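# Tuck chair under desk, park cart in bay

## Task

Slide the office chair fully beneath the desk so that it ends upright with every wheel on the floor; roll the utility cart into the yellow bay so all four of its wheels sit inside the taped outline and none rests on the tape; keep the desk close to its starting spot, with its load still aboard and nothing overhanging its edges; the robot must not topple or finish leaning, or the task fails; at the end release everything and back the robot away.

## Robot and tools

ROBOT. TidyBot++: a base 0.54 m long, 0.50 m wide, 0.38 m tall on four powered casters, carrying one seven-joint arm with a two-finger gripper. The shoulder sits 0.12 m ahead of the base centre, 0.68 m up. Arm segments: upper arm 0.42 m, forearm 0.31 m, hand 0.31 m. It begins folded, hand pointing down, reaching at most 0.08 m past the base front, elbow up to 1.15 m high. Cameras: base_camera (644x364 pinhole) and wrist_camera (644x476 fisheye, looking along the hand).

FRAMES. All lengths in metres. Base frame: origin on the floor below the base centre, x forward, y left, z up. The odometry frame is the base frame as it was at the start. base_odometry only integrates wheel turns, so slip shows up as travel; its heading is in rad, left positive, within -3.142..3.142. base_tilt is in degrees, positive when leaning forward or right.

move. One call carries one action plus optional cameras and blocking. Action keys, started together:
- base: an object holding any of translate_m (forward positive, -2 to 2 m), strafe_m (left positive, -2 to 2 m), rotate_rad (counter-clockwise from above positive, -6.3 to 6.3 rad). These are offsets relative to where the base last reported itself, taken along its axes at that moment; translate plus strafe gives one straight-line drive.
- joints: absolute targets by name. joint_1_rad (any angle; positive turns the arm clockwise from above, opposite to heading), joint_2_rad (-2.249 to 2.249, shoulder; 0 is upper arm vertical, positive leans forward), joint_3_rad (any angle), joint_4_rad (-2.579 to 2.579, elbow; negative bends forward when joint_3_rad is 3.14), joint_5_rad (any), joint_6_rad (-2.099 to 2.099, wrist), joint_7_rad (any; at 1.57 with hand down, fingers open left/right), gripper_pos 0 (open) to 1 (closed). Any-angle joints take the short way round; for big turns send steps below half a turn.
- target: a single list of seven numbers [x, y, z, qw, qx, qy, qz], an absolute hand pose in the base frame, matching the hand_pose readout (point between finger pads; hand z axis along the fingers, fingers close along its y). With target, joints may only contain gripper_pos.
- speeds: per-action caps, translate_m and strafe_m 0.05 to 0.5 m/s, rotate_rad 0.1 to 1.57 rad/s; for a combined drive give the cap under one key only.
- cameras: list of base_camera, wrist_camera or all; omitted means all, [] means none.
- blocking: true or omitted returns when everything rests; false returns in about 0.5 s while motion continues. A later move overrides only the parts it names.
An unknown key makes the call invalid; an out-of-range number gets it refused.

wait(seconds 0 to 10, cameras) lets time pass and reports state; wait(0) shows an unblocked move in the line "earlier move". stop(cameras) brakes all running motions; braked parts read "stopped" and may keep pressing. zoom_image(camera, region [x0, y0, x1, y1] in image pixels, top-left origin, at most 504x504) enlarges part of the latest frame. finished_scene(scene: the current scene number, 1 or 2) ends the scene irreversibly; the goal must hold without the robot.

RESULTS. base_status, joint_status and hand_status use: done, moving, off_target (resting away from target, maybe still pushing), contact_stop, time_out, not_followed, stopped, torque_fault, limit_stop_at_motor_heat. The move line gives done or the worst status. hand_pose is the measured hand; hand_target is where the joint targets would place it. joint_positions, motor_effort (% of max, bracket = peak of last action), motor temperatures, on_its_own (unrequested behaviour), pictures (image order). Warnings: "joint command not followed" / "pose unreachable" (a check withheld the arm), ARM HIT, MOTOR HOT, OVER-TEMPERATURE FAULT. A refused call, an uncommanded stop (contact_stop, time_out) or a torque fault cancels the rest of that reply's move, wait and finished_scene calls; an invalid call does not.

ARM TIPS. hand_status is done within 10 mm and 2 degrees; most moves land within about 3 cm. To correct, add (wanted minus measured) to the last target; for joints, add (wanted minus read) to the last command. To hold still, resend hand_target, not hand_pose. Loads make the arm sag and the controller does not compensate. Unreachable poses wander up to 10 s then time_out. Forward, low, close targets misbehave and can hit the base. Pointing down, the hand reaches only about 0.94 m high, near the base. Gripper gap is about 85 x (1 - gripper_pos) mm; off_target while closing means something is held.

CAUTIONS. The simulation keeps running while you compose a reply. Slow to a crawl before the base touches anything, even things you intend to push. If the arm snags on something around 0.6 m or higher while the base moves, or pushes sideways when raised or outstretched, the robot can tip; retract the arm or back off to recover. Blocked base or joints keep pushing. Torque limits: joints 1-4 104.5 N m, 5-7 51.3 N m; exceeding one freezes the arm for 10 s. Motors heat when loaded, stretched or straining; at 75 °C the arm sags for 30-60 s. Objects may be nudged or tugged unexpectedly. Avoid drops, releasing moving items, slams, hard shoves, and gripping or twisting with excessive force.

Each tool is called after "Call:" as name(argument=value, ...) on one line, values as JSON.

## Session

Call:
move()

Call:
move(base={"rotate_rad": 0.9}, cameras=["base_camera"])

Call:
move(base={"rotate_rad": 0.9}, cameras=["base_camera"])

Call:
move(base={"rotate_rad": -2.7}, cameras=["base_camera"])

Scene clock: 0.00 s.
Motor temperatures (°C): [37 35 35 32 38 41 50]
base_odometry: x=+0.000 y=+0.000 heading=+0.000
base_tilt: forward=+0.0 right=+0.7
base_status: not commanded
joint_positions: joint_1_rad=+0.041 joint_2_rad=-0.343 joint_3_rad=+3.185 joint_4_rad=-2.525 joint_5_rad=-0.050 joint_6_rad=-0.878 joint_7_rad=+1.532 gripper_pos=+0.000
joint_status: not commanded
motor_effort: joint_1_rad=+0 joint_2_rad=-1 joint_3_rad=+1 joint_4_rad=+14 joint_5_rad=-2 joint_6_rad=+1 joint_7_rad=+0
hand_pose: x=+0.2615 y=+0.0031 z=+0.5879 quat_wxyz=(-0.026, +0.996, -0.075, +0.041) (m; base frame)
hand_target: x=+0.2605 y=+0.0031 z=+0.5873 quat_wxyz=(-0.026, +0.996, -0.075, +0.040) (m; base frame)
hand_status: not commanded
pictures: base_camera, wrist_camera

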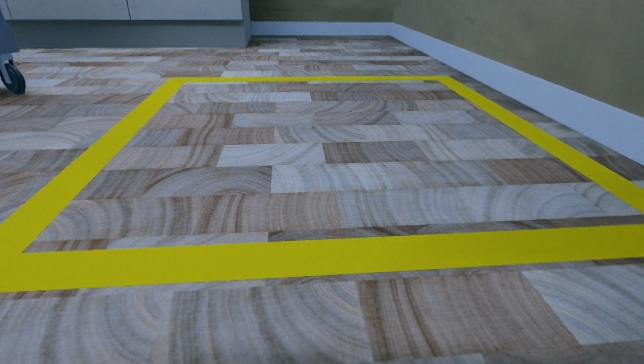

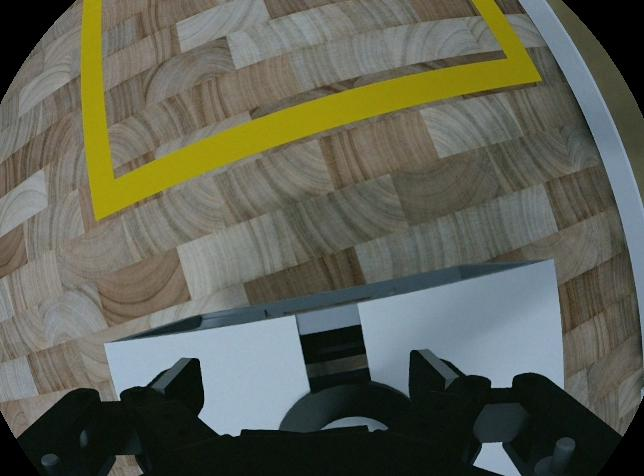

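Scene clock: 1.80 s.
Motor temperatures (°C): [37 35 35 32 38 41 50]
move: done
base_odometry: x=+0.000 y=+0.000 heading=+0.899
base_tilt: forward=+0.0 right=+0.7
base_status: done
joint_positions: joint_1_rad=+0.041 joint_2_rad=-0.343 joint_3_rad=+3.185 joint_4_rad=-2.525 joint_5_rad=-0.050 joint_6_rad=-0.878 joint_7_rad=+1.532 gripper_pos=+0.000
joint_status: not commanded
motor_effort: joint_1_rad=+0(1) joint_2_rad=-1(2) joint_3_rad=+1(2) joint_4_rad=+14(15) joint_5_rad=-2(3) joint_6_rad=+1(2) joint_7_rad=+0(2)
hand_pose: x=+0.2615 y=+0.0031 z=+0.5879 quat_wxyz=(-0.026, +0.996, -0.075, +0.041) (m; base frame)
hand_target: x=+0.2605 y=+0.0031 z=+0.5873 quat_wxyz=(-0.026, +0.996, -0.075, +0.040) (m; base frame)
hand_status: not commanded
pictures: base_camera

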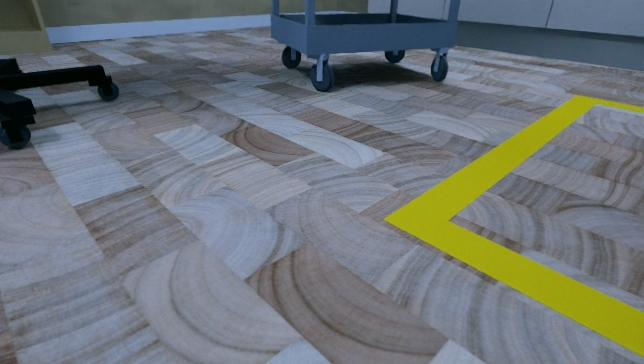

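Scene clock: 3.60 s.
Motor temperatures (°C): [37 35 35 32 38 41 50]
move: done
base_odometry: x=+0.000 y=+0.000 heading=+1.799
base_tilt: forward=+0.0 right=+0.7
base_status: done
joint_positions: joint_1_rad=+0.041 joint_2_rad=-0.343 joint_3_rad=+3.185 joint_4_rad=-2.525 joint_5_rad=-0.050 joint_6_rad=-0.878 joint_7_rad=+1.532 gripper_pos=+0.000
joint_status: not commanded
motor_effort: joint_1_rad=+0(1) joint_2_rad=-1(2) joint_3_rad=+1(2) joint_4_rad=+14(15) joint_5_rad=-2(3) joint_6_rad=+1(2) joint_7_rad=+0(2)
hand_pose: x=+0.2615 y=+0.0031 z=+0.5879 quat_wxyz=(-0.026, +0.996, -0.075, +0.041) (m; base frame)
hand_target: x=+0.2605 y=+0.0031 z=+0.5873 quat_wxyz=(-0.026, +0.996, -0.075, +0.040) (m; base frame)
hand_status: not commanded
pictures: base_camera

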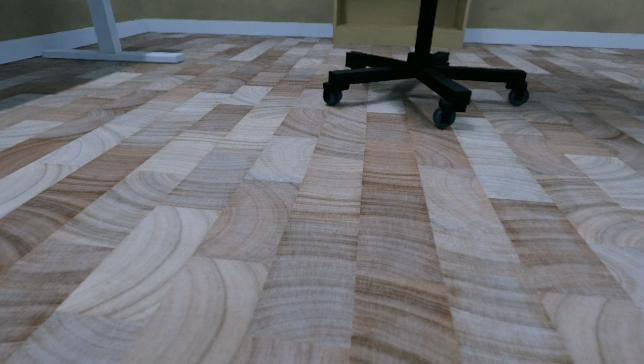

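Scene clock: 6.73 s.
Motor temperatures (°C): [37 35 35 32 38 41 50]
move: done
base_odometry: x=+0.000 y=+0.000 heading=-0.901
base_tilt: forward=+0.0 right=+0.7
base_status: done
joint_positions: joint_1_rad=+0.041 joint_2_rad=-0.343 joint_3_rad=+3.185 joint_4_rad=-2.525 joint_5_rad=-0.050 joint_6_rad=-0.878 joint_7_rad=+1.532 gripper_pos=+0.000
joint_status: not commanded
motor_effort: joint_1_rad=+0(1) joint_2_rad=-1(2) joint_3_rad=+1(2) joint_4_rad=+14(15) joint_5_rad=-2(3) joint_6_rad=+0(1) joint_7_rad=-1(2)
hand_pose: x=+0.2615 y=+0.0031 z=+0.5879 quat_wxyz=(-0.026, +0.996, -0.075, +0.041) (m; base frame)
hand_target: x=+0.2605 y=+0.0031 z=+0.5873 quat_wxyz=(-0.026, +0.996, -0.075, +0.040) (m; base frame)
hand_status: not commanded
pictures: base_camera

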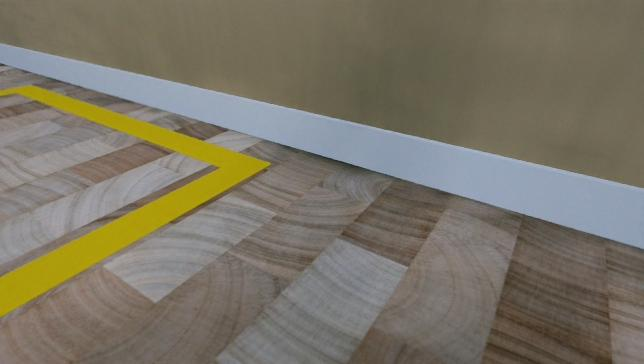

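Call:
move(base={"rotate_rad": 1.8}, joints={"joint_6_rad": 0.35})

Call:
move(base={"rotate_rad": 0.9}, cameras=["wrist_camera"])

Call:
move(base={"rotate_rad": 0.5})

Scene clock: 38.77 s.
Motor temperatures (°C): [37 35 35 32 38 41 50]
move: done
base_odometry: x=+0.000 y=+0.000 heading=+0.899
base_tilt: forward=+0.0 right=+0.7
base_status: done
joint_positions: joint_1_rad=+0.041 joint_2_rad=-0.343 joint_3_rad=+3.185 joint_4_rad=-2.521 joint_5_rad=-0.050 joint_6_rad=+0.300 joint_7_rad=+1.532 gripper_pos=+0.000
joint_status: all done
motor_effort: joint_1_rad=+0(1) joint_2_rad=-6(7) joint_3_rad=+1(2) joint_4_rad=+19(20) joint_5_rad=-2(3) joint_6_rad=+8(9) joint_7_rad=+0(1)
hand_pose: x=+0.5312 y=-0.0385 z=+0.8047 quat_wxyz=(-0.001, +0.804, -0.076, +0.590) (m; base frame)
hand_target: x=+0.5336 y=-0.0396 z=+0.8158 quat_wxyz=(+0.000, +0.791, -0.076, +0.608) (m; base frame)
hand_status: not commanded
pictures: base_camera, wrist_camera

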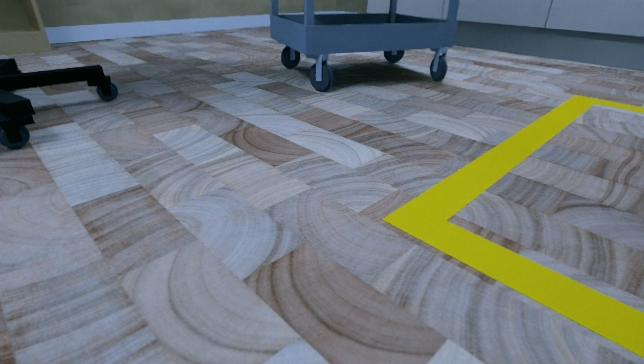

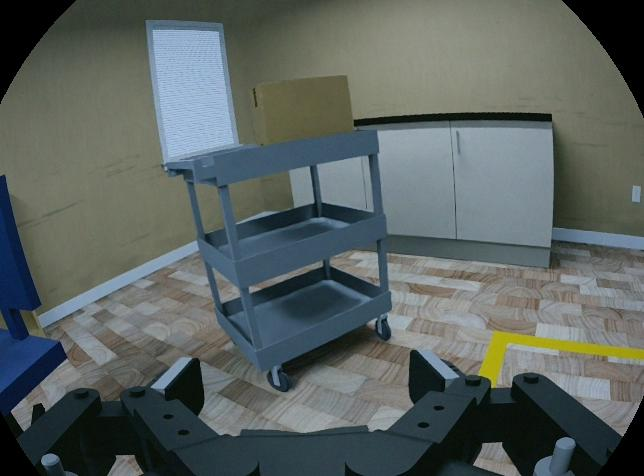

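Scene clock: 40.57 s.
Motor temperatures (°C): [37 35 35 32 38 42 50]
move: done
base_odometry: x=+0.000 y=+0.000 heading=+1.798
base_tilt: forward=+0.0 right=+0.7
base_status: done
joint_positions: joint_1_rad=+0.041 joint_2_rad=-0.343 joint_3_rad=+3.184 joint_4_rad=-2.521 joint_5_rad=-0.050 joint_6_rad=+0.300 joint_7_rad=+1.532 gripper_pos=+0.000
joint_status: not commanded
motor_effort: joint_1_rad=+0(1) joint_2_rad=-6(7) joint_3_rad=+1(2) joint_4_rad=+19(20) joint_5_rad=-2(2) joint_6_rad=+7(9) joint_7_rad=+0(2)
hand_pose: x=+0.5312 y=-0.0385 z=+0.8048 quat_wxyz=(-0.001, +0.803, -0.076, +0.591) (m; base frame)
hand_target: x=+0.5336 y=-0.0396 z=+0.8158 quat_wxyz=(+0.000, +0.791, -0.076, +0.608) (m; base frame)
hand_status: not commanded
pictures: wrist_camera

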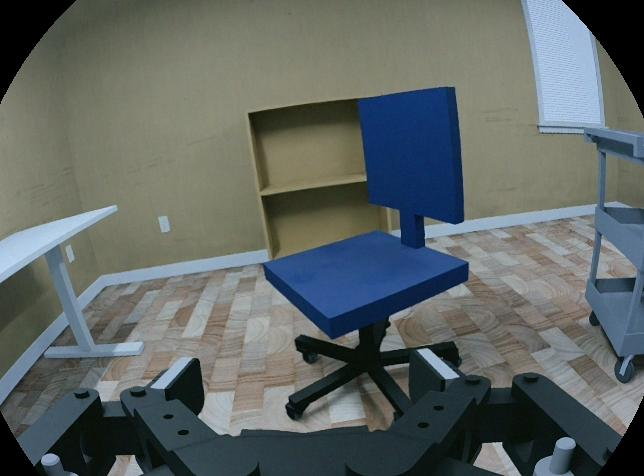

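Scene clock: 41.97 s.
Motor temperatures (°C): [37 35 35 32 38 42 50]
move: done
base_odometry: x=+0.000 y=+0.000 heading=+2.298
base_tilt: forward=+0.0 right=+0.7
base_status: done
joint_positions: joint_1_rad=+0.041 joint_2_rad=-0.343 joint_3_rad=+3.184 joint_4_rad=-2.521 joint_5_rad=-0.050 joint_6_rad=+0.300 joint_7_rad=+1.532 gripper_pos=+0.000
joint_status: not commanded
motor_effort: joint_1_rad=+0(1) joint_2_rad=-6(7) joint_3_rad=+1(2) joint_4_rad=+19(20) joint_5_rad=-2(2) joint_6_rad=+8(9) joint_7_rad=+0(1)
hand_pose: x=+0.5312 y=-0.0384 z=+0.8049 quat_wxyz=(-0.001, +0.803, -0.076, +0.591) (m; base frame)
hand_target: x=+0.5336 y=-0.0396 z=+0.8158 quat_wxyz=(+0.000, +0.791, -0.076, +0.608) (m; base frame)
hand_status: not commanded
pictures: base_camera, wrist_camera

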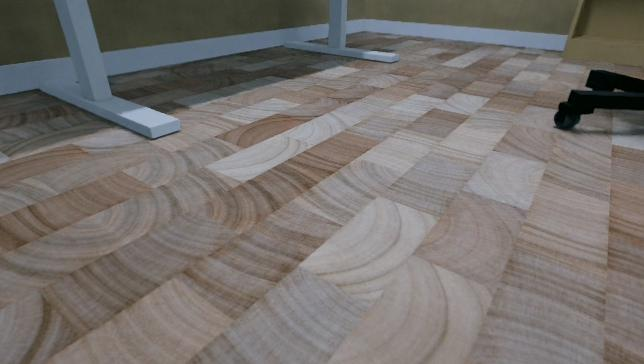

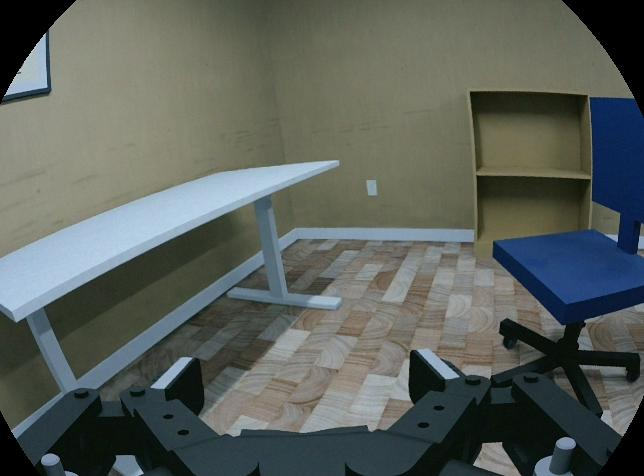

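Call:
move(base={"rotate_rad": -0.73}, cameras=[])

Call:
move(base={"translate_m": 0.3,"strafe_m":-0.5})

Scene clock: 107.53 s.
Motor temperatures (°C): [37 35 35 32 38 42 50]
move: done
base_odometry: x=+0.000 y=+0.000 heading=+1.568
base_tilt: forward=+0.0 right=+0.7
base_status: done
joint_positions: joint_1_rad=+0.041 joint_2_rad=-0.343 joint_3_rad=+3.185 joint_4_rad=-2.521 joint_5_rad=-0.050 joint_6_rad=+0.301 joint_7_rad=+1.532 gripper_pos=+0.000
joint_status: not commanded
motor_effort: joint_1_rad=+0(1) joint_2_rad=-5(7) joint_3_rad=+1(2) joint_4_rad=+19(20) joint_5_rad=-2(2) joint_6_rad=+8(9) joint_7_rad=-1(2)
hand_pose: x=+0.5312 y=-0.0385 z=+0.8049 quat_wxyz=(-0.001, +0.803, -0.076, +0.591) (m; base frame)
hand_target: x=+0.5336 y=-0.0396 z=+0.8158 quat_wxyz=(+0.000, +0.791, -0.076, +0.608) (m; base frame)
hand_status: not commanded
pictures: none
No camera images: "cameras" was empty.

Scene clock: 109.93 s.
Motor temperatures (°C): [37 35 35 32 38 42 50]
move: done
base_odometry: x=+0.501 y=+0.299 heading=+1.568
base_tilt: forward=+0.0 right=+0.7
base_status: done
joint_positions: joint_1_rad=+0.041 joint_2_rad=-0.343 joint_3_rad=+3.185 joint_4_rad=-2.521 joint_5_rad=-0.050 joint_6_rad=+0.302 joint_7_rad=+1.532 gripper_pos=+0.000
joint_status: not commanded
motor_effort: joint_1_rad=+0(1) joint_2_rad=-6(9) joint_3_rad=+1(3) joint_4_rad=+20(20) joint_5_rad=-2(2) joint_6_rad=+8(9) joint_7_rad=-1(1)
hand_pose: x=+0.5313 y=-0.0387 z=+0.8054 quat_wxyz=(-0.001, +0.803, -0.076, +0.591) (m; base frame)
hand_target: x=+0.5336 y=-0.0396 z=+0.8158 quat_wxyz=(+0.000, +0.791, -0.076, +0.608) (m; base frame)
hand_status: not commanded
pictures: base_camera, wrist_camera

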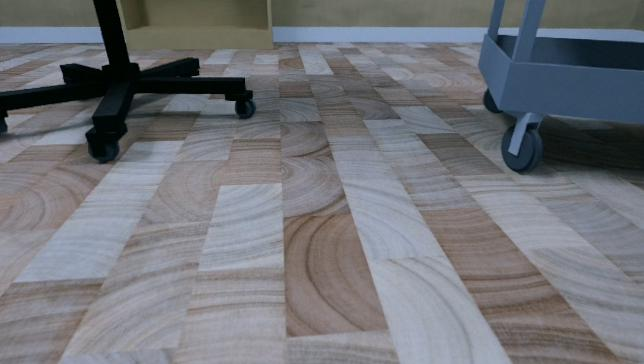

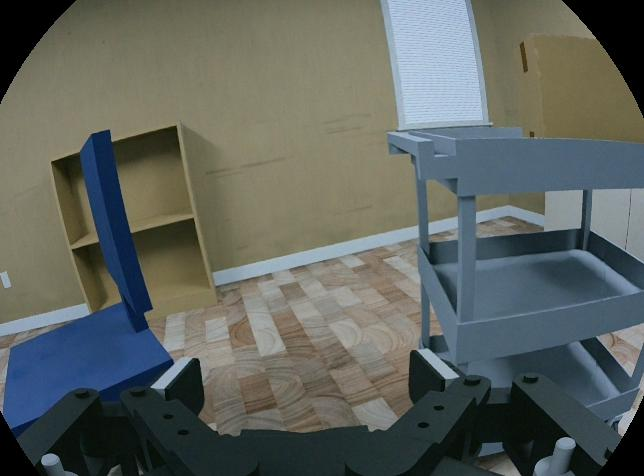

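Call:
move(base={"strafe_m":-0.08}, cameras=[])

Call:
move(base={"translate_m": 0.7}, speeds={"translate_m":0.2})

Scene clock: 135.03 s.
Motor temperatures (°C): [37 35 35 32 38 42 50]
move: done
base_odometry: x=+0.581 y=+0.299 heading=+1.568
base_tilt: forward=+0.0 right=+0.7
base_status: done
joint_positions: joint_1_rad=+0.041 joint_2_rad=-0.343 joint_3_rad=+3.185 joint_4_rad=-2.521 joint_5_rad=-0.050 joint_6_rad=+0.302 joint_7_rad=+1.532 gripper_pos=+0.000
joint_status: not commanded
motor_effort: joint_1_rad=+0(1) joint_2_rad=-6(7) joint_3_rad=+1(2) joint_4_rad=+19(19) joint_5_rad=-1(2) joint_6_rad=+8(9) joint_7_rad=-1(2)
hand_pose: x=+0.5313 y=-0.0388 z=+0.8054 quat_wxyz=(-0.001, +0.803, -0.076, +0.591) (m; base frame)
hand_target: x=+0.5336 y=-0.0396 z=+0.8158 quat_wxyz=(+0.000, +0.791, -0.076, +0.608) (m; base frame)
hand_status: not commanded
pictures: none
No camera images: "cameras" was empty.

Scene clock: 139.30 s.
Motor temperatures (°C): [37 35 35 32 38 42 50]
move: done
base_odometry: x=+0.583 y=+0.999 heading=+1.568
base_tilt: forward=+0.0 right=+0.7
base_status: done
joint_positions: joint_1_rad=+0.041 joint_2_rad=-0.344 joint_3_rad=+3.185 joint_4_rad=-2.521 joint_5_rad=-0.050 joint_6_rad=+0.303 joint_7_rad=+1.532 gripper_pos=+0.000
joint_status: not commanded
motor_effort: joint_1_rad=+0(1) joint_2_rad=-6(10) joint_3_rad=+1(1) joint_4_rad=+19(20) joint_5_rad=-1(2) joint_6_rad=+8(9) joint_7_rad=-1(2)
hand_pose: x=+0.5313 y=-0.0388 z=+0.8061 quat_wxyz=(-0.001, +0.802, -0.076, +0.592) (m; base frame)
hand_target: x=+0.5336 y=-0.0396 z=+0.8158 quat_wxyz=(+0.000, +0.791, -0.076, +0.608) (m; base frame)
hand_status: not commanded
pictures: base_camera, wrist_camera

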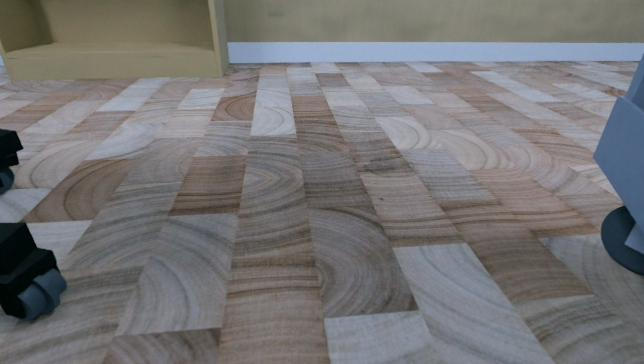

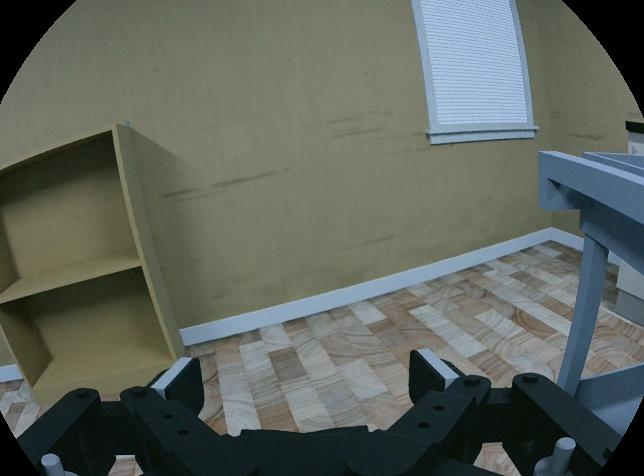

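Call:
move(base={"translate_m": 0.58}, speeds={"translate_m":0.2}, cameras=[])

Call:
move(base={"rotate_rad": 0.3}, speeds={"rotate_rad":0.3}, joints={"joint_1_rad":-1.57})

Scene clock: 148.10 s.
Motor temperatures (°C): [37 35 35 32 38 42 50]
move: done
base_odometry: x=+0.585 y=+1.579 heading=+1.568
base_tilt: forward=+0.0 right=+0.7
base_status: done
joint_positions: joint_1_rad=+0.041 joint_2_rad=-0.345 joint_3_rad=+3.185 joint_4_rad=-2.521 joint_5_rad=-0.050 joint_6_rad=+0.303 joint_7_rad=+1.532 gripper_pos=+0.000
joint_status: not commanded
motor_effort: joint_1_rad=+0(0) joint_2_rad=-6(9) joint_3_rad=+1(1) joint_4_rad=+18(20) joint_5_rad=-1(2) joint_6_rad=+8(9) joint_7_rad=+0(2)
hand_pose: x=+0.5312 y=-0.0388 z=+0.8066 quat_wxyz=(-0.001, +0.802, -0.076, +0.593) (m; base frame)
hand_target: x=+0.5336 y=-0.0396 z=+0.8158 quat_wxyz=(+0.000, +0.791, -0.076, +0.608) (m; base frame)
hand_status: not commanded
pictures: none
No camera images: "cameras" was empty.

Scene clock: 151.13 s.
Motor temperatures (°C): [37 35 35 32 38 42 50]
move: done
base_odometry: x=+0.585 y=+1.580 heading=+1.867
base_tilt: forward=+0.0 right=+0.8
base_status: done
joint_positions: joint_1_rad=-1.552 joint_2_rad=-0.352 joint_3_rad=+3.191 joint_4_rad=-2.529 joint_5_rad=-0.050 joint_6_rad=+0.303 joint_7_rad=+1.532 gripper_pos=+0.000
joint_status: all done
motor_effort: joint_1_rad=+0(5) joint_2_rad=-2(7) joint_3_rad=+1(4) joint_4_rad=+22(24) joint_5_rad=-2(2) joint_6_rad=+8(10) joint_7_rad=-1(2)
hand_pose: x=+0.1512 y=+0.4098 z=+0.8048 quat_wxyz=(-0.424, +0.617, +0.518, +0.414) (m; base frame)
hand_target: x=+0.1421 y=+0.4159 z=+0.8158 quat_wxyz=(-0.438, +0.602, +0.518, +0.421) (m; base frame)
hand_status: not commanded
pictures: base_camera, wrist_camera

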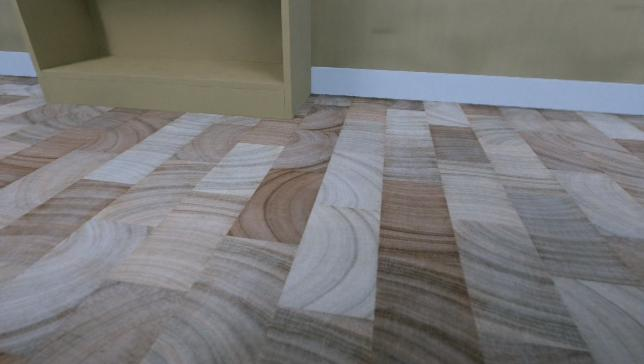

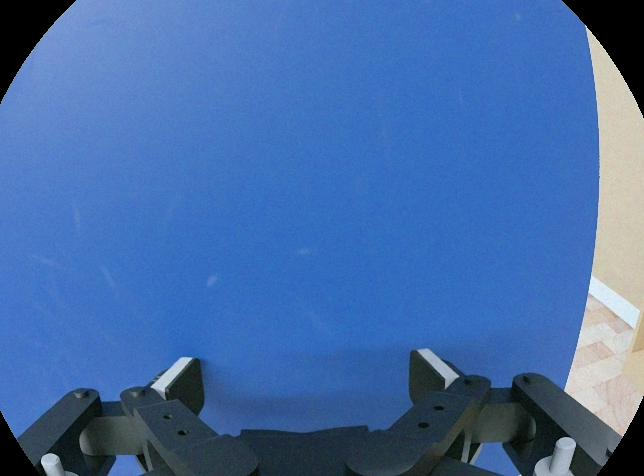

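Call:
move(joints={"joint_6_rad":-0.88}, cameras=[])

Call:
move(base={"strafe_m": 0.5}, speeds={"strafe_m":0.08})

Scene clock: 158.97 s.
Motor temperatures (°C): [37 35 35 32 38 42 50]
move: done
base_odometry: x=+0.585 y=+1.580 heading=+1.867
base_tilt: forward=+0.0 right=+0.7
base_status: not commanded
joint_positions: joint_1_rad=-1.552 joint_2_rad=-0.349 joint_3_rad=+3.191 joint_4_rad=-2.520 joint_5_rad=-0.050 joint_6_rad=-0.841 joint_7_rad=+1.532 gripper_pos=+0.000
joint_status: all done
motor_effort: joint_1_rad=+0(1) joint_2_rad=-2(7) joint_3_rad=+1(1) joint_4_rad=+14(22) joint_5_rad=-2(2) joint_6_rad=+1(9) joint_7_rad=-1(1)
hand_pose: x=+0.1148 y=+0.1573 z=+0.5917 quat_wxyz=(-0.065, +0.751, +0.656, +0.027) (m; base frame)
hand_target: x=+0.1102 y=+0.1406 z=+0.5872 quat_wxyz=(-0.046, +0.744, +0.666, +0.008) (m; base frame)
hand_status: not commanded
pictures: none
No camera images: "cameras" was empty.

Scene clock: 165.73 s.
Motor temperatures (°C): [37 35 35 32 38 42 50]
move: done
base_odometry: x=+0.106 y=+1.434 heading=+1.868
base_tilt: forward=+0.0 right=+0.7
base_status: done
joint_positions: joint_1_rad=-1.552 joint_2_rad=-0.347 joint_3_rad=+3.191 joint_4_rad=-2.520 joint_5_rad=-0.050 joint_6_rad=-0.844 joint_7_rad=+1.532 gripper_pos=+0.000
joint_status: not commanded
motor_effort: joint_1_rad=+0(0) joint_2_rad=-1(4) joint_3_rad=+1(1) joint_4_rad=+14(16) joint_5_rad=-2(2) joint_6_rad=+1(2) joint_7_rad=+0(2)
hand_pose: x=+0.1147 y=+0.1562 z=+0.5913 quat_wxyz=(-0.063, +0.752, +0.656, +0.025) (m; base frame)
hand_target: x=+0.1102 y=+0.1406 z=+0.5872 quat_wxyz=(-0.046, +0.744, +0.666, +0.008) (m; base frame)
hand_status: not commanded
pictures: base_camera, wrist_camera

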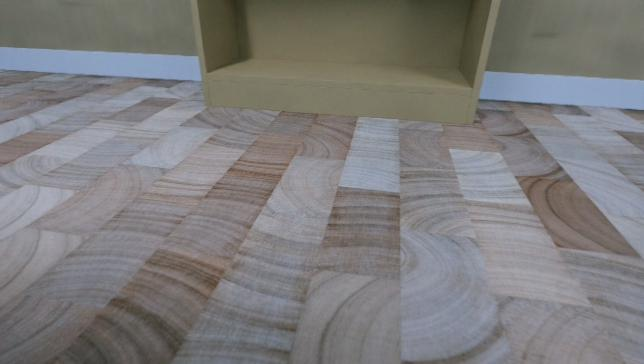

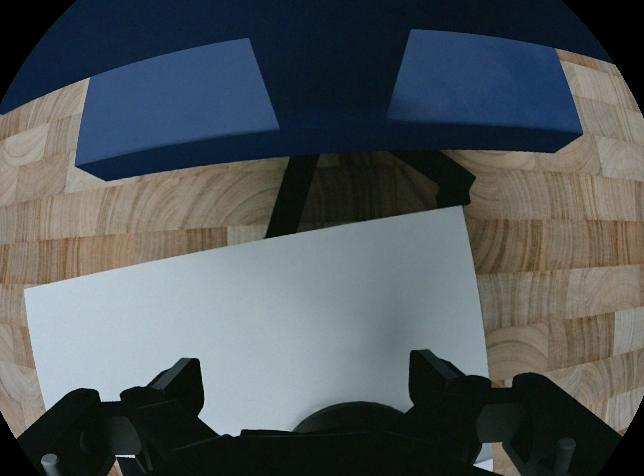

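Call:
move(base={"strafe_m": 0.35}, speeds={"strafe_m":0.08}, joints={"joint_6_rad":-0.55})

Scene clock: 173.73 s.
Motor temperatures (°C): [37 35 35 32 37 42 50]
move: done
base_odometry: x=-0.229 y=+1.331 heading=+1.869
base_tilt: forward=+0.0 right=+0.7
base_status: done
joint_positions: joint_1_rad=-1.552 joint_2_rad=-0.347 joint_3_rad=+3.191 joint_4_rad=-2.518 joint_5_rad=-0.050 joint_6_rad=-0.575 joint_7_rad=+1.532 gripper_pos=+0.000
joint_status: all done
motor_effort: joint_1_rad=+0(0) joint_2_rad=-3(5) joint_3_rad=+1(1) joint_4_rad=+15(18) joint_5_rad=-2(2) joint_6_rad=+3(5) joint_7_rad=-1(2)
hand_pose: x=+0.1235 y=+0.2370 z=+0.6130 quat_wxyz=(-0.155, +0.741, +0.642, +0.122) (m; base frame)
hand_target: x=+0.1184 y=+0.2395 z=+0.6116 quat_wxyz=(-0.160, +0.733, +0.650, +0.126) (m; base frame)
hand_status: not commanded
pictures: base_camera, wrist_camera

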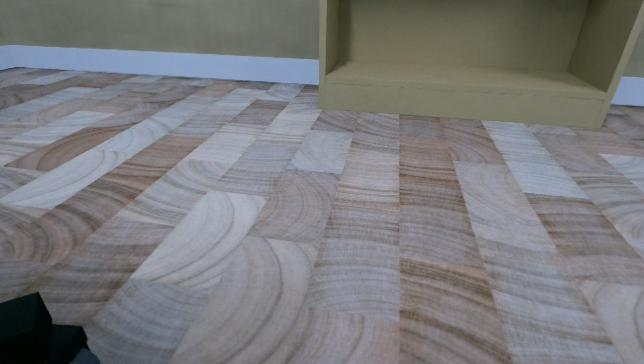

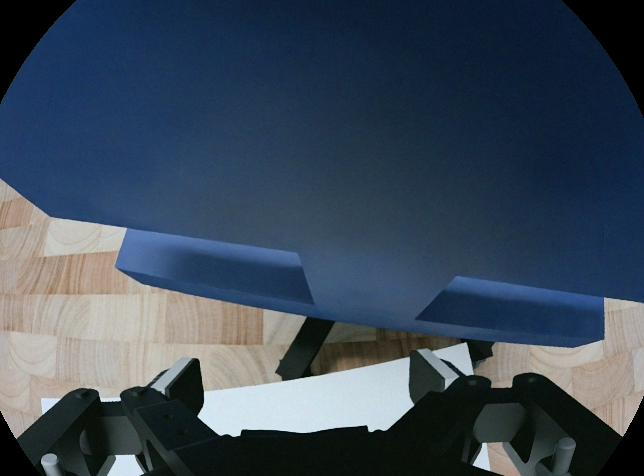

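Call:
move(base={"strafe_m": -0.45}, joints={"joint_6_rad":0.25}, cameras=["wrist_camera"])

Call:
move(base={"rotate_rad": 1.273}, joints={"joint_1_rad":0})

Scene clock: 181.30 s.
Motor temperatures (°C): [37 35 35 32 37 42 50]
move: done
base_odometry: x=+0.202 y=+1.463 heading=+1.870
base_tilt: forward=+0.0 right=+0.7
base_status: done
joint_positions: joint_1_rad=-1.554 joint_2_rad=-0.349 joint_3_rad=+3.191 joint_4_rad=-2.519 joint_5_rad=-0.050 joint_6_rad=+0.199 joint_7_rad=+1.532 gripper_pos=+0.000
joint_status: all done
motor_effort: joint_1_rad=+0(1) joint_2_rad=-6(8) joint_3_rad=+1(2) joint_4_rad=+19(25) joint_5_rad=-2(2) joint_6_rad=+8(14) joint_7_rad=-1(2)
hand_pose: x=+0.1477 y=+0.4019 z=+0.7786 quat_wxyz=(-0.397, +0.637, +0.538, +0.384) (m; base frame)
hand_target: x=+0.1398 y=+0.4063 z=+0.7862 quat_wxyz=(-0.411, +0.623, +0.538, +0.391) (m; base frame)
hand_status: not commanded
pictures: wrist_camera

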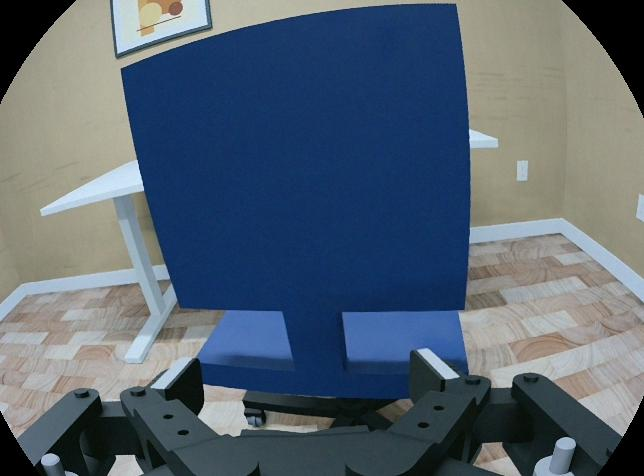

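Scene clock: 184.10 s.
Motor temperatures (°C): [37 35 35 32 37 42 50]
move: done
base_odometry: x=+0.202 y=+1.463 heading=-3.141
base_tilt: forward=+0.0 right=+0.7
base_status: done
joint_positions: joint_1_rad=-0.018 joint_2_rad=-0.349 joint_3_rad=+3.190 joint_4_rad=-2.519 joint_5_rad=-0.050 joint_6_rad=+0.200 joint_7_rad=+1.532 gripper_pos=+0.000
joint_status: all done
motor_effort: joint_1_rad=+0(1) joint_2_rad=-6(7) joint_3_rad=+1(2) joint_4_rad=+19(20) joint_5_rad=-1(2) joint_6_rad=+8(9) joint_7_rad=-1(2)
hand_pose: x=+0.5217 y=-0.0143 z=+0.7788 quat_wxyz=(-0.019, +0.832, -0.055, +0.552) (m; base frame)
hand_target: x=+0.5254 y=-0.0204 z=+0.7862 quat_wxyz=(-0.014, +0.821, -0.060, +0.567) (m; base frame)
hand_status: not commanded
pictures: base_camera, wrist_camera

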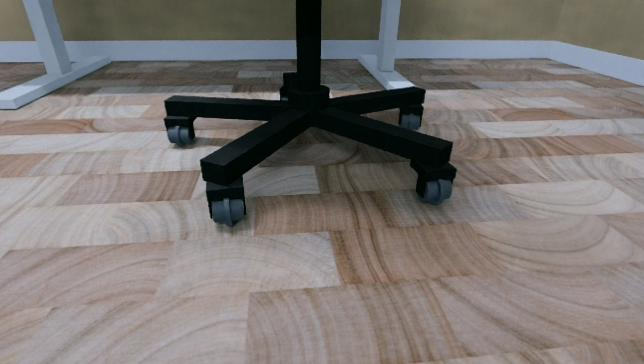

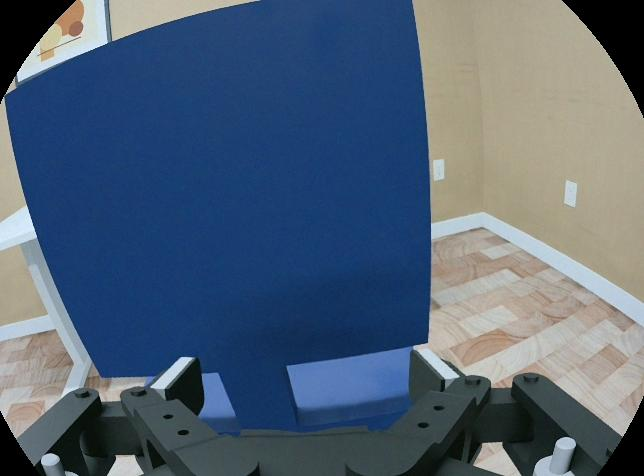

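Call:
move(base={"translate_m":0.2,"strafe_m":-0.38}, joints={"joint_1_rad":-1.57,"joint_6_rad":-0.85}, cameras=[])

Call:
move(base={"rotate_rad": 0.54}, cameras=["base_camera"])

Scene clock: 203.30 s.
Motor temperatures (°C): [37 35 35 32 37 42 50]
move: done
base_odometry: x=+0.001 y=+1.843 heading=-3.140
base_tilt: forward=+0.0 right=+0.7
base_status: done
joint_positions: joint_1_rad=-1.551 joint_2_rad=-0.349 joint_3_rad=+3.190 joint_4_rad=-2.519 joint_5_rad=-0.050 joint_6_rad=-0.804 joint_7_rad=+1.532 gripper_pos=+0.000
joint_status: all done
motor_effort: joint_1_rad=+0(2) joint_2_rad=-2(7) joint_3_rad=+1(2) joint_4_rad=+15(20) joint_5_rad=-2(2) joint_6_rad=+1(9) joint_7_rad=+0(2)
hand_pose: x=+0.1161 y=+0.1688 z=+0.5936 quat_wxyz=(-0.078, +0.751, +0.655, +0.041) (m; base frame)
hand_target: x=+0.1109 y=+0.1498 z=+0.5881 quat_wxyz=(-0.057, +0.744, +0.665, +0.019) (m; base frame)
hand_status: not commanded
pictures: none
No camera images: "cameras" was empty.

Scene clock: 204.77 s.
Motor temperatures (°C): [37 35 35 32 37 42 50]
move: done
base_odometry: x=+0.001 y=+1.843 heading=-2.601
base_tilt: forward=+0.0 right=+0.7
base_status: done
joint_positions: joint_1_rad=-1.553 joint_2_rad=-0.349 joint_3_rad=+3.190 joint_4_rad=-2.519 joint_5_rad=-0.050 joint_6_rad=-0.809 joint_7_rad=+1.532 gripper_pos=+0.000
joint_status: not commanded
motor_effort: joint_1_rad=+0(0) joint_2_rad=-2(3) joint_3_rad=+1(1) joint_4_rad=+15(15) joint_5_rad=-2(3) joint_6_rad=+1(2) joint_7_rad=+0(1)
hand_pose: x=+0.1155 y=+0.1672 z=+0.5933 quat_wxyz=(-0.076, +0.750, +0.656, +0.039) (m; base frame)
hand_target: x=+0.1109 y=+0.1498 z=+0.5881 quat_wxyz=(-0.057, +0.744, +0.665, +0.019) (m; base frame)
hand_status: not commanded
pictures: base_camera

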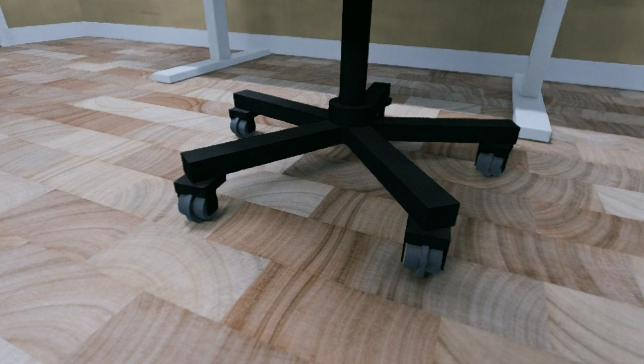

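Call:
move(base={"strafe_m":-0.07}, cameras=[])

Call:
move(base={"translate_m":0.6}, speeds={"translate_m":0.08}, cameras=["base_camera"])

Scene clock: 209.90 s.
Motor temperatures (°C): [37 35 35 32 37 42 50]
move: done
base_odometry: x=-0.035 y=+1.904 heading=-2.600
base_tilt: forward=+0.0 right=+0.7
base_status: done
joint_positions: joint_1_rad=-1.553 joint_2_rad=-0.349 joint_3_rad=+3.190 joint_4_rad=-2.520 joint_5_rad=-0.050 joint_6_rad=-0.816 joint_7_rad=+1.532 gripper_pos=+0.000
joint_status: not commanded
motor_effort: joint_1_rad=+0(0) joint_2_rad=-2(5) joint_3_rad=+1(1) joint_4_rad=+14(16) joint_5_rad=-2(2) joint_6_rad=+1(2) joint_7_rad=-2(2)
hand_pose: x=+0.1152 y=+0.1647 z=+0.5928 quat_wxyz=(-0.073, +0.750, +0.656, +0.036) (m; base frame)
hand_target: x=+0.1109 y=+0.1498 z=+0.5881 quat_wxyz=(-0.057, +0.744, +0.665, +0.019) (m; base frame)
hand_status: not commanded
pictures: none
No camera images: "cameras" was empty.

Scene clock: 217.90 s.
Motor temperatures (°C): [37 35 35 32 37 42 50]
move: done
base_odometry: x=-0.549 y=+1.594 heading=-2.600
base_tilt: forward=+0.0 right=+0.7
base_status: done
joint_positions: joint_1_rad=-1.554 joint_2_rad=-0.349 joint_3_rad=+3.190 joint_4_rad=-2.520 joint_5_rad=-0.050 joint_6_rad=-0.816 joint_7_rad=+1.532 gripper_pos=+0.000
joint_status: not commanded
motor_effort: joint_1_rad=+0(1) joint_2_rad=-1(2) joint_3_rad=+1(2) joint_4_rad=+15(16) joint_5_rad=-2(3) joint_6_rad=+0(2) joint_7_rad=+0(2)
hand_pose: x=+0.1152 y=+0.1647 z=+0.5928 quat_wxyz=(-0.073, +0.750, +0.656, +0.036) (m; base frame)
hand_target: x=+0.1109 y=+0.1498 z=+0.5881 quat_wxyz=(-0.057, +0.744, +0.665, +0.019) (m; base frame)
hand_status: not commanded
pictures: base_camera

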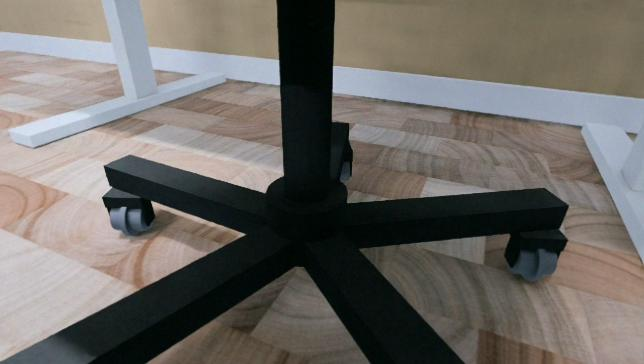

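Call:
move(base={"translate_m":0.22}, speeds={"translate_m":0.08}, cameras=["base_camera"])

Call:
move(base={"translate_m":-0.45}, joints={"joint_6_rad":0.25}, cameras=[])

Call:
move(base={"rotate_rad":-0.45}, joints={"joint_1_rad":0.1})

Scene clock: 226.63 s.
Motor temperatures (°C): [37 35 35 32 37 42 50]
move: done
base_odometry: x=-0.738 y=+1.481 heading=-2.600
base_tilt: forward=+0.0 right=+0.7
base_status: done
joint_positions: joint_1_rad=-1.554 joint_2_rad=-0.349 joint_3_rad=+3.190 joint_4_rad=-2.520 joint_5_rad=-0.050 joint_6_rad=-0.816 joint_7_rad=+1.532 gripper_pos=+0.000
joint_status: not commanded
motor_effort: joint_1_rad=+0(0) joint_2_rad=-1(2) joint_3_rad=+1(2) joint_4_rad=+15(16) joint_5_rad=-2(3) joint_6_rad=+1(2) joint_7_rad=-1(2)
hand_pose: x=+0.1152 y=+0.1647 z=+0.5928 quat_wxyz=(-0.073, +0.750, +0.656, +0.036) (m; base frame)
hand_target: x=+0.1109 y=+0.1498 z=+0.5881 quat_wxyz=(-0.057, +0.744, +0.665, +0.019) (m; base frame)
hand_status: not commanded
pictures: base_camera

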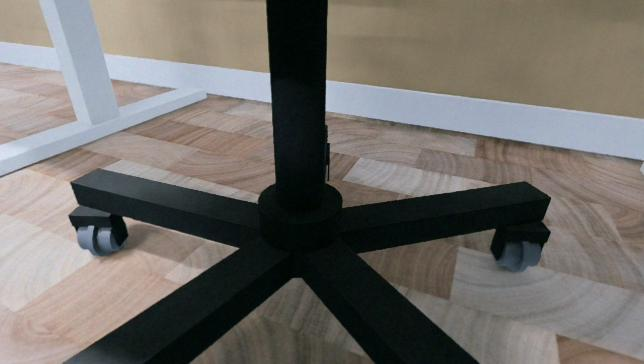

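Scene clock: 228.93 s.
Motor temperatures (°C): [37 35 35 32 37 42 50]
move: done
base_odometry: x=-0.352 y=+1.713 heading=-2.601
base_tilt: forward=+0.0 right=+0.7
base_status: done
joint_positions: joint_1_rad=-1.556 joint_2_rad=-0.349 joint_3_rad=+3.187 joint_4_rad=-2.519 joint_5_rad=-0.050 joint_6_rad=+0.200 joint_7_rad=+1.532 gripper_pos=+0.000
joint_status: all done
motor_effort: joint_1_rad=+0(1) joint_2_rad=-6(8) joint_3_rad=+1(2) joint_4_rad=+19(20) joint_5_rad=-2(3) joint_6_rad=+7(9) joint_7_rad=+0(2)
hand_pose: x=+0.1454 y=+0.4022 z=+0.7788 quat_wxyz=(-0.398, +0.635, +0.540, +0.383) (m; base frame)
hand_target: x=+0.1398 y=+0.4063 z=+0.7862 quat_wxyz=(-0.411, +0.623, +0.538, +0.391) (m; base frame)
hand_status: not commanded
pictures: none
No camera images: "cameras" was empty.

Scene clock: 231.80 s.
Motor temperatures (°C): [37 35 35 32 37 42 50]
move: done
base_odometry: x=-0.352 y=+1.713 heading=-3.050
base_tilt: forward=+0.0 right=+0.7
base_status: done
joint_positions: joint_1_rad=+0.081 joint_2_rad=-0.349 joint_3_rad=+3.187 joint_4_rad=-2.519 joint_5_rad=-0.050 joint_6_rad=+0.201 joint_7_rad=+1.532 gripper_pos=+0.000
joint_status: all done
motor_effort: joint_1_rad=+0(2) joint_2_rad=-6(7) joint_3_rad=+1(2) joint_4_rad=+18(20) joint_5_rad=-2(2) joint_6_rad=+8(9) joint_7_rad=-1(2)
hand_pose: x=+0.5186 y=-0.0533 z=+0.7789 quat_wxyz=(+0.008, +0.828, -0.095, +0.553) (m; base frame)
hand_target: x=+0.5213 y=-0.0609 z=+0.7862 quat_wxyz=(+0.014, +0.817, -0.101, +0.567) (m; base frame)
hand_status: not commanded
pictures: base_camera, wrist_camera

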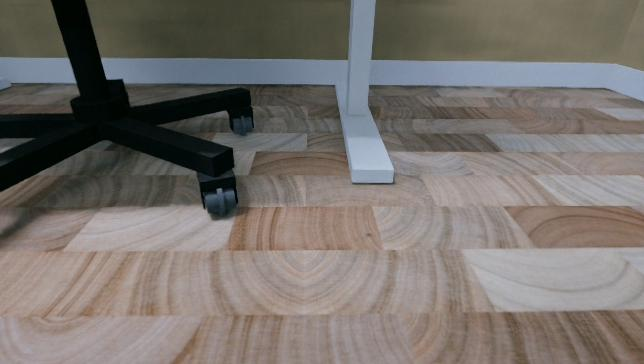

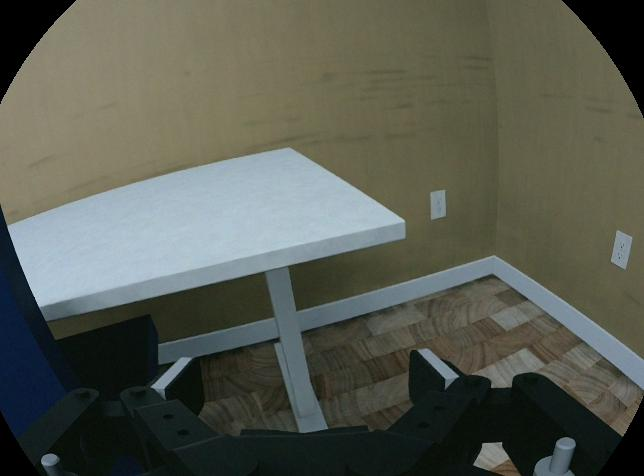

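Call:
move(base={"strafe_m":0.48,"translate_m":-0.1,"rotate_rad":-0.09})

Call:
move(joints={"joint_1_rad":-1.57})

Scene clock: 241.53 s.
Motor temperatures (°C): [37 35 35 32 37 42 50]
move: done
base_odometry: x=-0.209 y=+1.244 heading=-3.140
base_tilt: forward=+0.0 right=+0.7
base_status: done
joint_positions: joint_1_rad=+0.088 joint_2_rad=-0.349 joint_3_rad=+3.187 joint_4_rad=-2.519 joint_5_rad=-0.050 joint_6_rad=+0.201 joint_7_rad=+1.532 gripper_pos=+0.000
joint_status: not commanded
motor_effort: joint_1_rad=+0(1) joint_2_rad=-5(7) joint_3_rad=+1(2) joint_4_rad=+18(20) joint_5_rad=-1(2) joint_6_rad=+8(8) joint_7_rad=-1(2)
hand_pose: x=+0.5183 y=-0.0558 z=+0.7790 quat_wxyz=(+0.010, +0.828, -0.098, +0.553) (m; base frame)
hand_target: x=+0.5213 y=-0.0609 z=+0.7862 quat_wxyz=(+0.014, +0.817, -0.101, +0.567) (m; base frame)
hand_status: not commanded
pictures: base_camera, wrist_camera

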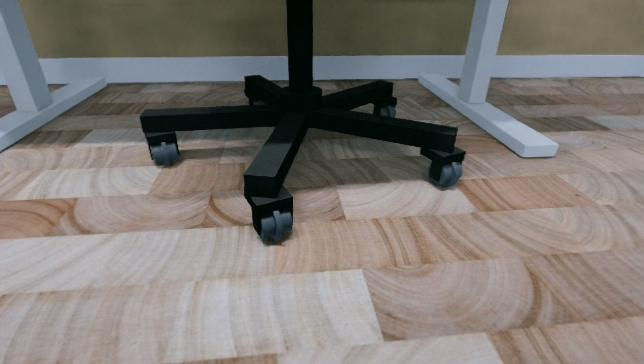

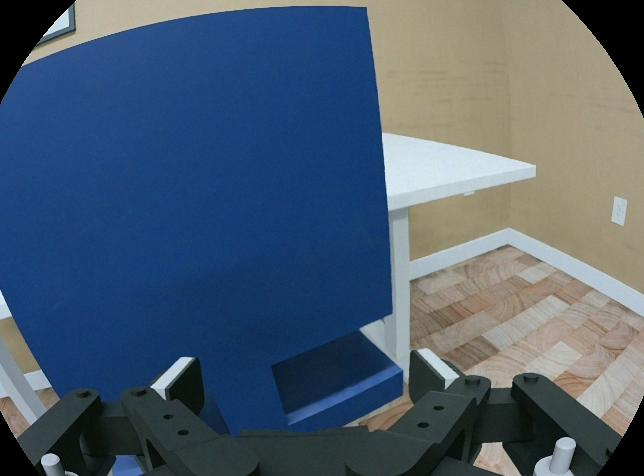

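Scene clock: 244.40 s.
Motor temperatures (°C): [37 35 35 32 37 42 50]
move: done
base_odometry: x=-0.209 y=+1.244 heading=-3.140
base_tilt: forward=+0.0 right=+0.7
base_status: not commanded
joint_positions: joint_1_rad=-1.551 joint_2_rad=-0.349 joint_3_rad=+3.187 joint_4_rad=-2.519 joint_5_rad=-0.050 joint_6_rad=+0.201 joint_7_rad=+1.532 gripper_pos=+0.000
joint_status: all done
motor_effort: joint_1_rad=+0(1) joint_2_rad=-6(6) joint_3_rad=+1(2) joint_4_rad=+19(20) joint_5_rad=-2(2) joint_6_rad=+8(9) joint_7_rad=+0(2)
hand_pose: x=+0.1471 y=+0.4022 z=+0.7790 quat_wxyz=(-0.397, +0.636, +0.538, +0.384) (m; base frame)
hand_target: x=+0.1398 y=+0.4063 z=+0.7862 quat_wxyz=(-0.411, +0.623, +0.538, +0.391) (m; base frame)
hand_status: not commanded
pictures: base_camera, wrist_camera

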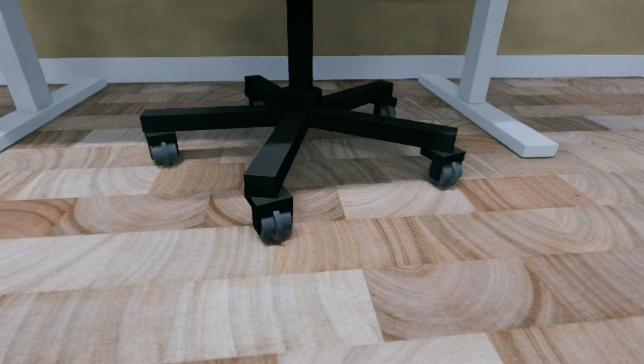

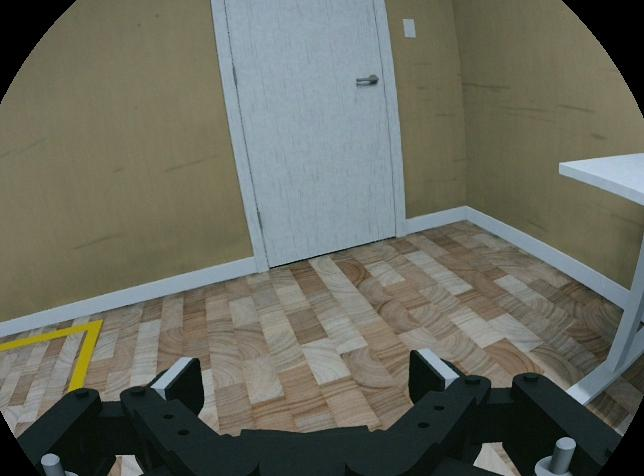

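Call:
move(base={"translate_m":0.46}, speeds={"translate_m":0.08})

Scene clock: 256.87 s.
Motor temperatures (°C): [37 35 35 32 37 42 50]
move: done
base_odometry: x=-0.669 y=+1.243 heading=-3.140
base_tilt: forward=+0.0 right=+0.7
base_status: done
joint_positions: joint_1_rad=-1.553 joint_2_rad=-0.349 joint_3_rad=+3.187 joint_4_rad=-2.519 joint_5_rad=-0.050 joint_6_rad=+0.202 joint_7_rad=+1.532 gripper_pos=+0.000
joint_status: not commanded
motor_effort: joint_1_rad=+0(1) joint_2_rad=-6(7) joint_3_rad=+1(3) joint_4_rad=+20(20) joint_5_rad=-1(2) joint_6_rad=+8(9) joint_7_rad=-1(2)
hand_pose: x=+0.1464 y=+0.4023 z=+0.7792 quat_wxyz=(-0.398, +0.635, +0.539, +0.384) (m; base frame)
hand_target: x=+0.1398 y=+0.4063 z=+0.7862 quat_wxyz=(-0.411, +0.623, +0.538, +0.391) (m; base frame)
hand_status: not commanded
pictures: base_camera, wrist_camera

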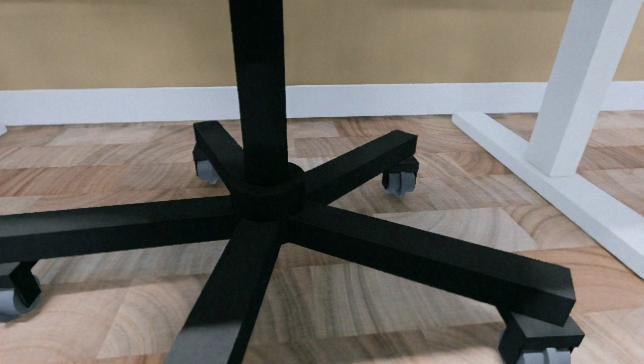

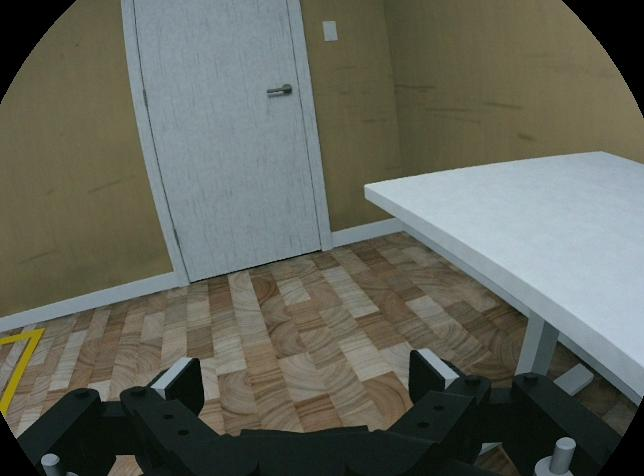

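Call:
move(base={"translate_m":-0.4}, cameras=[])

Call:
move(joints={"joint_1_rad":0})

Scene clock: 265.80 s.
Motor temperatures (°C): [37 35 35 32 37 42 50]
move: done
base_odometry: x=-0.268 y=+1.243 heading=-3.141
base_tilt: forward=+0.0 right=+0.7
base_status: done
joint_positions: joint_1_rad=-1.555 joint_2_rad=-0.348 joint_3_rad=+3.187 joint_4_rad=-2.519 joint_5_rad=-0.050 joint_6_rad=+0.203 joint_7_rad=+1.532 gripper_pos=+0.000
joint_status: not commanded
motor_effort: joint_1_rad=+0(1) joint_2_rad=-6(8) joint_3_rad=+1(3) joint_4_rad=+19(21) joint_5_rad=-2(2) joint_6_rad=+7(9) joint_7_rad=-1(2)
hand_pose: x=+0.1458 y=+0.4025 z=+0.7793 quat_wxyz=(-0.398, +0.635, +0.539, +0.384) (m; base frame)
hand_target: x=+0.1398 y=+0.4063 z=+0.7862 quat_wxyz=(-0.411, +0.623, +0.538, +0.391) (m; base frame)
hand_status: not commanded
pictures: none
No camera images: "cameras" was empty.

Scene clock: 268.60 s.
Motor temperatures (°C): [37 35 35 32 37 42 50]
move: done
base_odometry: x=-0.268 y=+1.243 heading=-3.141
base_tilt: forward=+0.0 right=+0.7
base_status: not commanded
joint_positions: joint_1_rad=-0.018 joint_2_rad=-0.348 joint_3_rad=+3.187 joint_4_rad=-2.519 joint_5_rad=-0.050 joint_6_rad=+0.203 joint_7_rad=+1.532 gripper_pos=+0.000
joint_status: all done
motor_effort: joint_1_rad=+0(1) joint_2_rad=-5(6) joint_3_rad=+1(2) joint_4_rad=+20(20) joint_5_rad=-1(2) joint_6_rad=+9(9) joint_7_rad=-1(2)
hand_pose: x=+0.5222 y=-0.0128 z=+0.7793 quat_wxyz=(-0.020, +0.831, -0.053, +0.553) (m; base frame)
hand_target: x=+0.5254 y=-0.0204 z=+0.7862 quat_wxyz=(-0.014, +0.821, -0.060, +0.567) (m; base frame)
hand_status: not commanded
pictures: base_camera, wrist_camera

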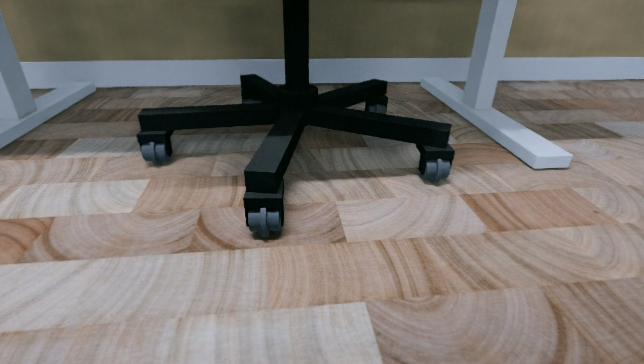

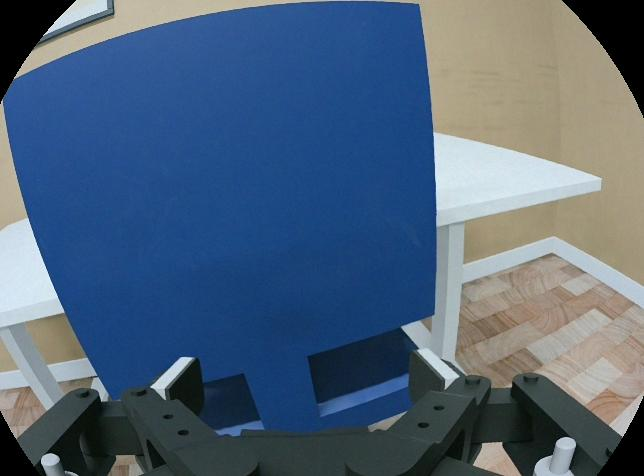

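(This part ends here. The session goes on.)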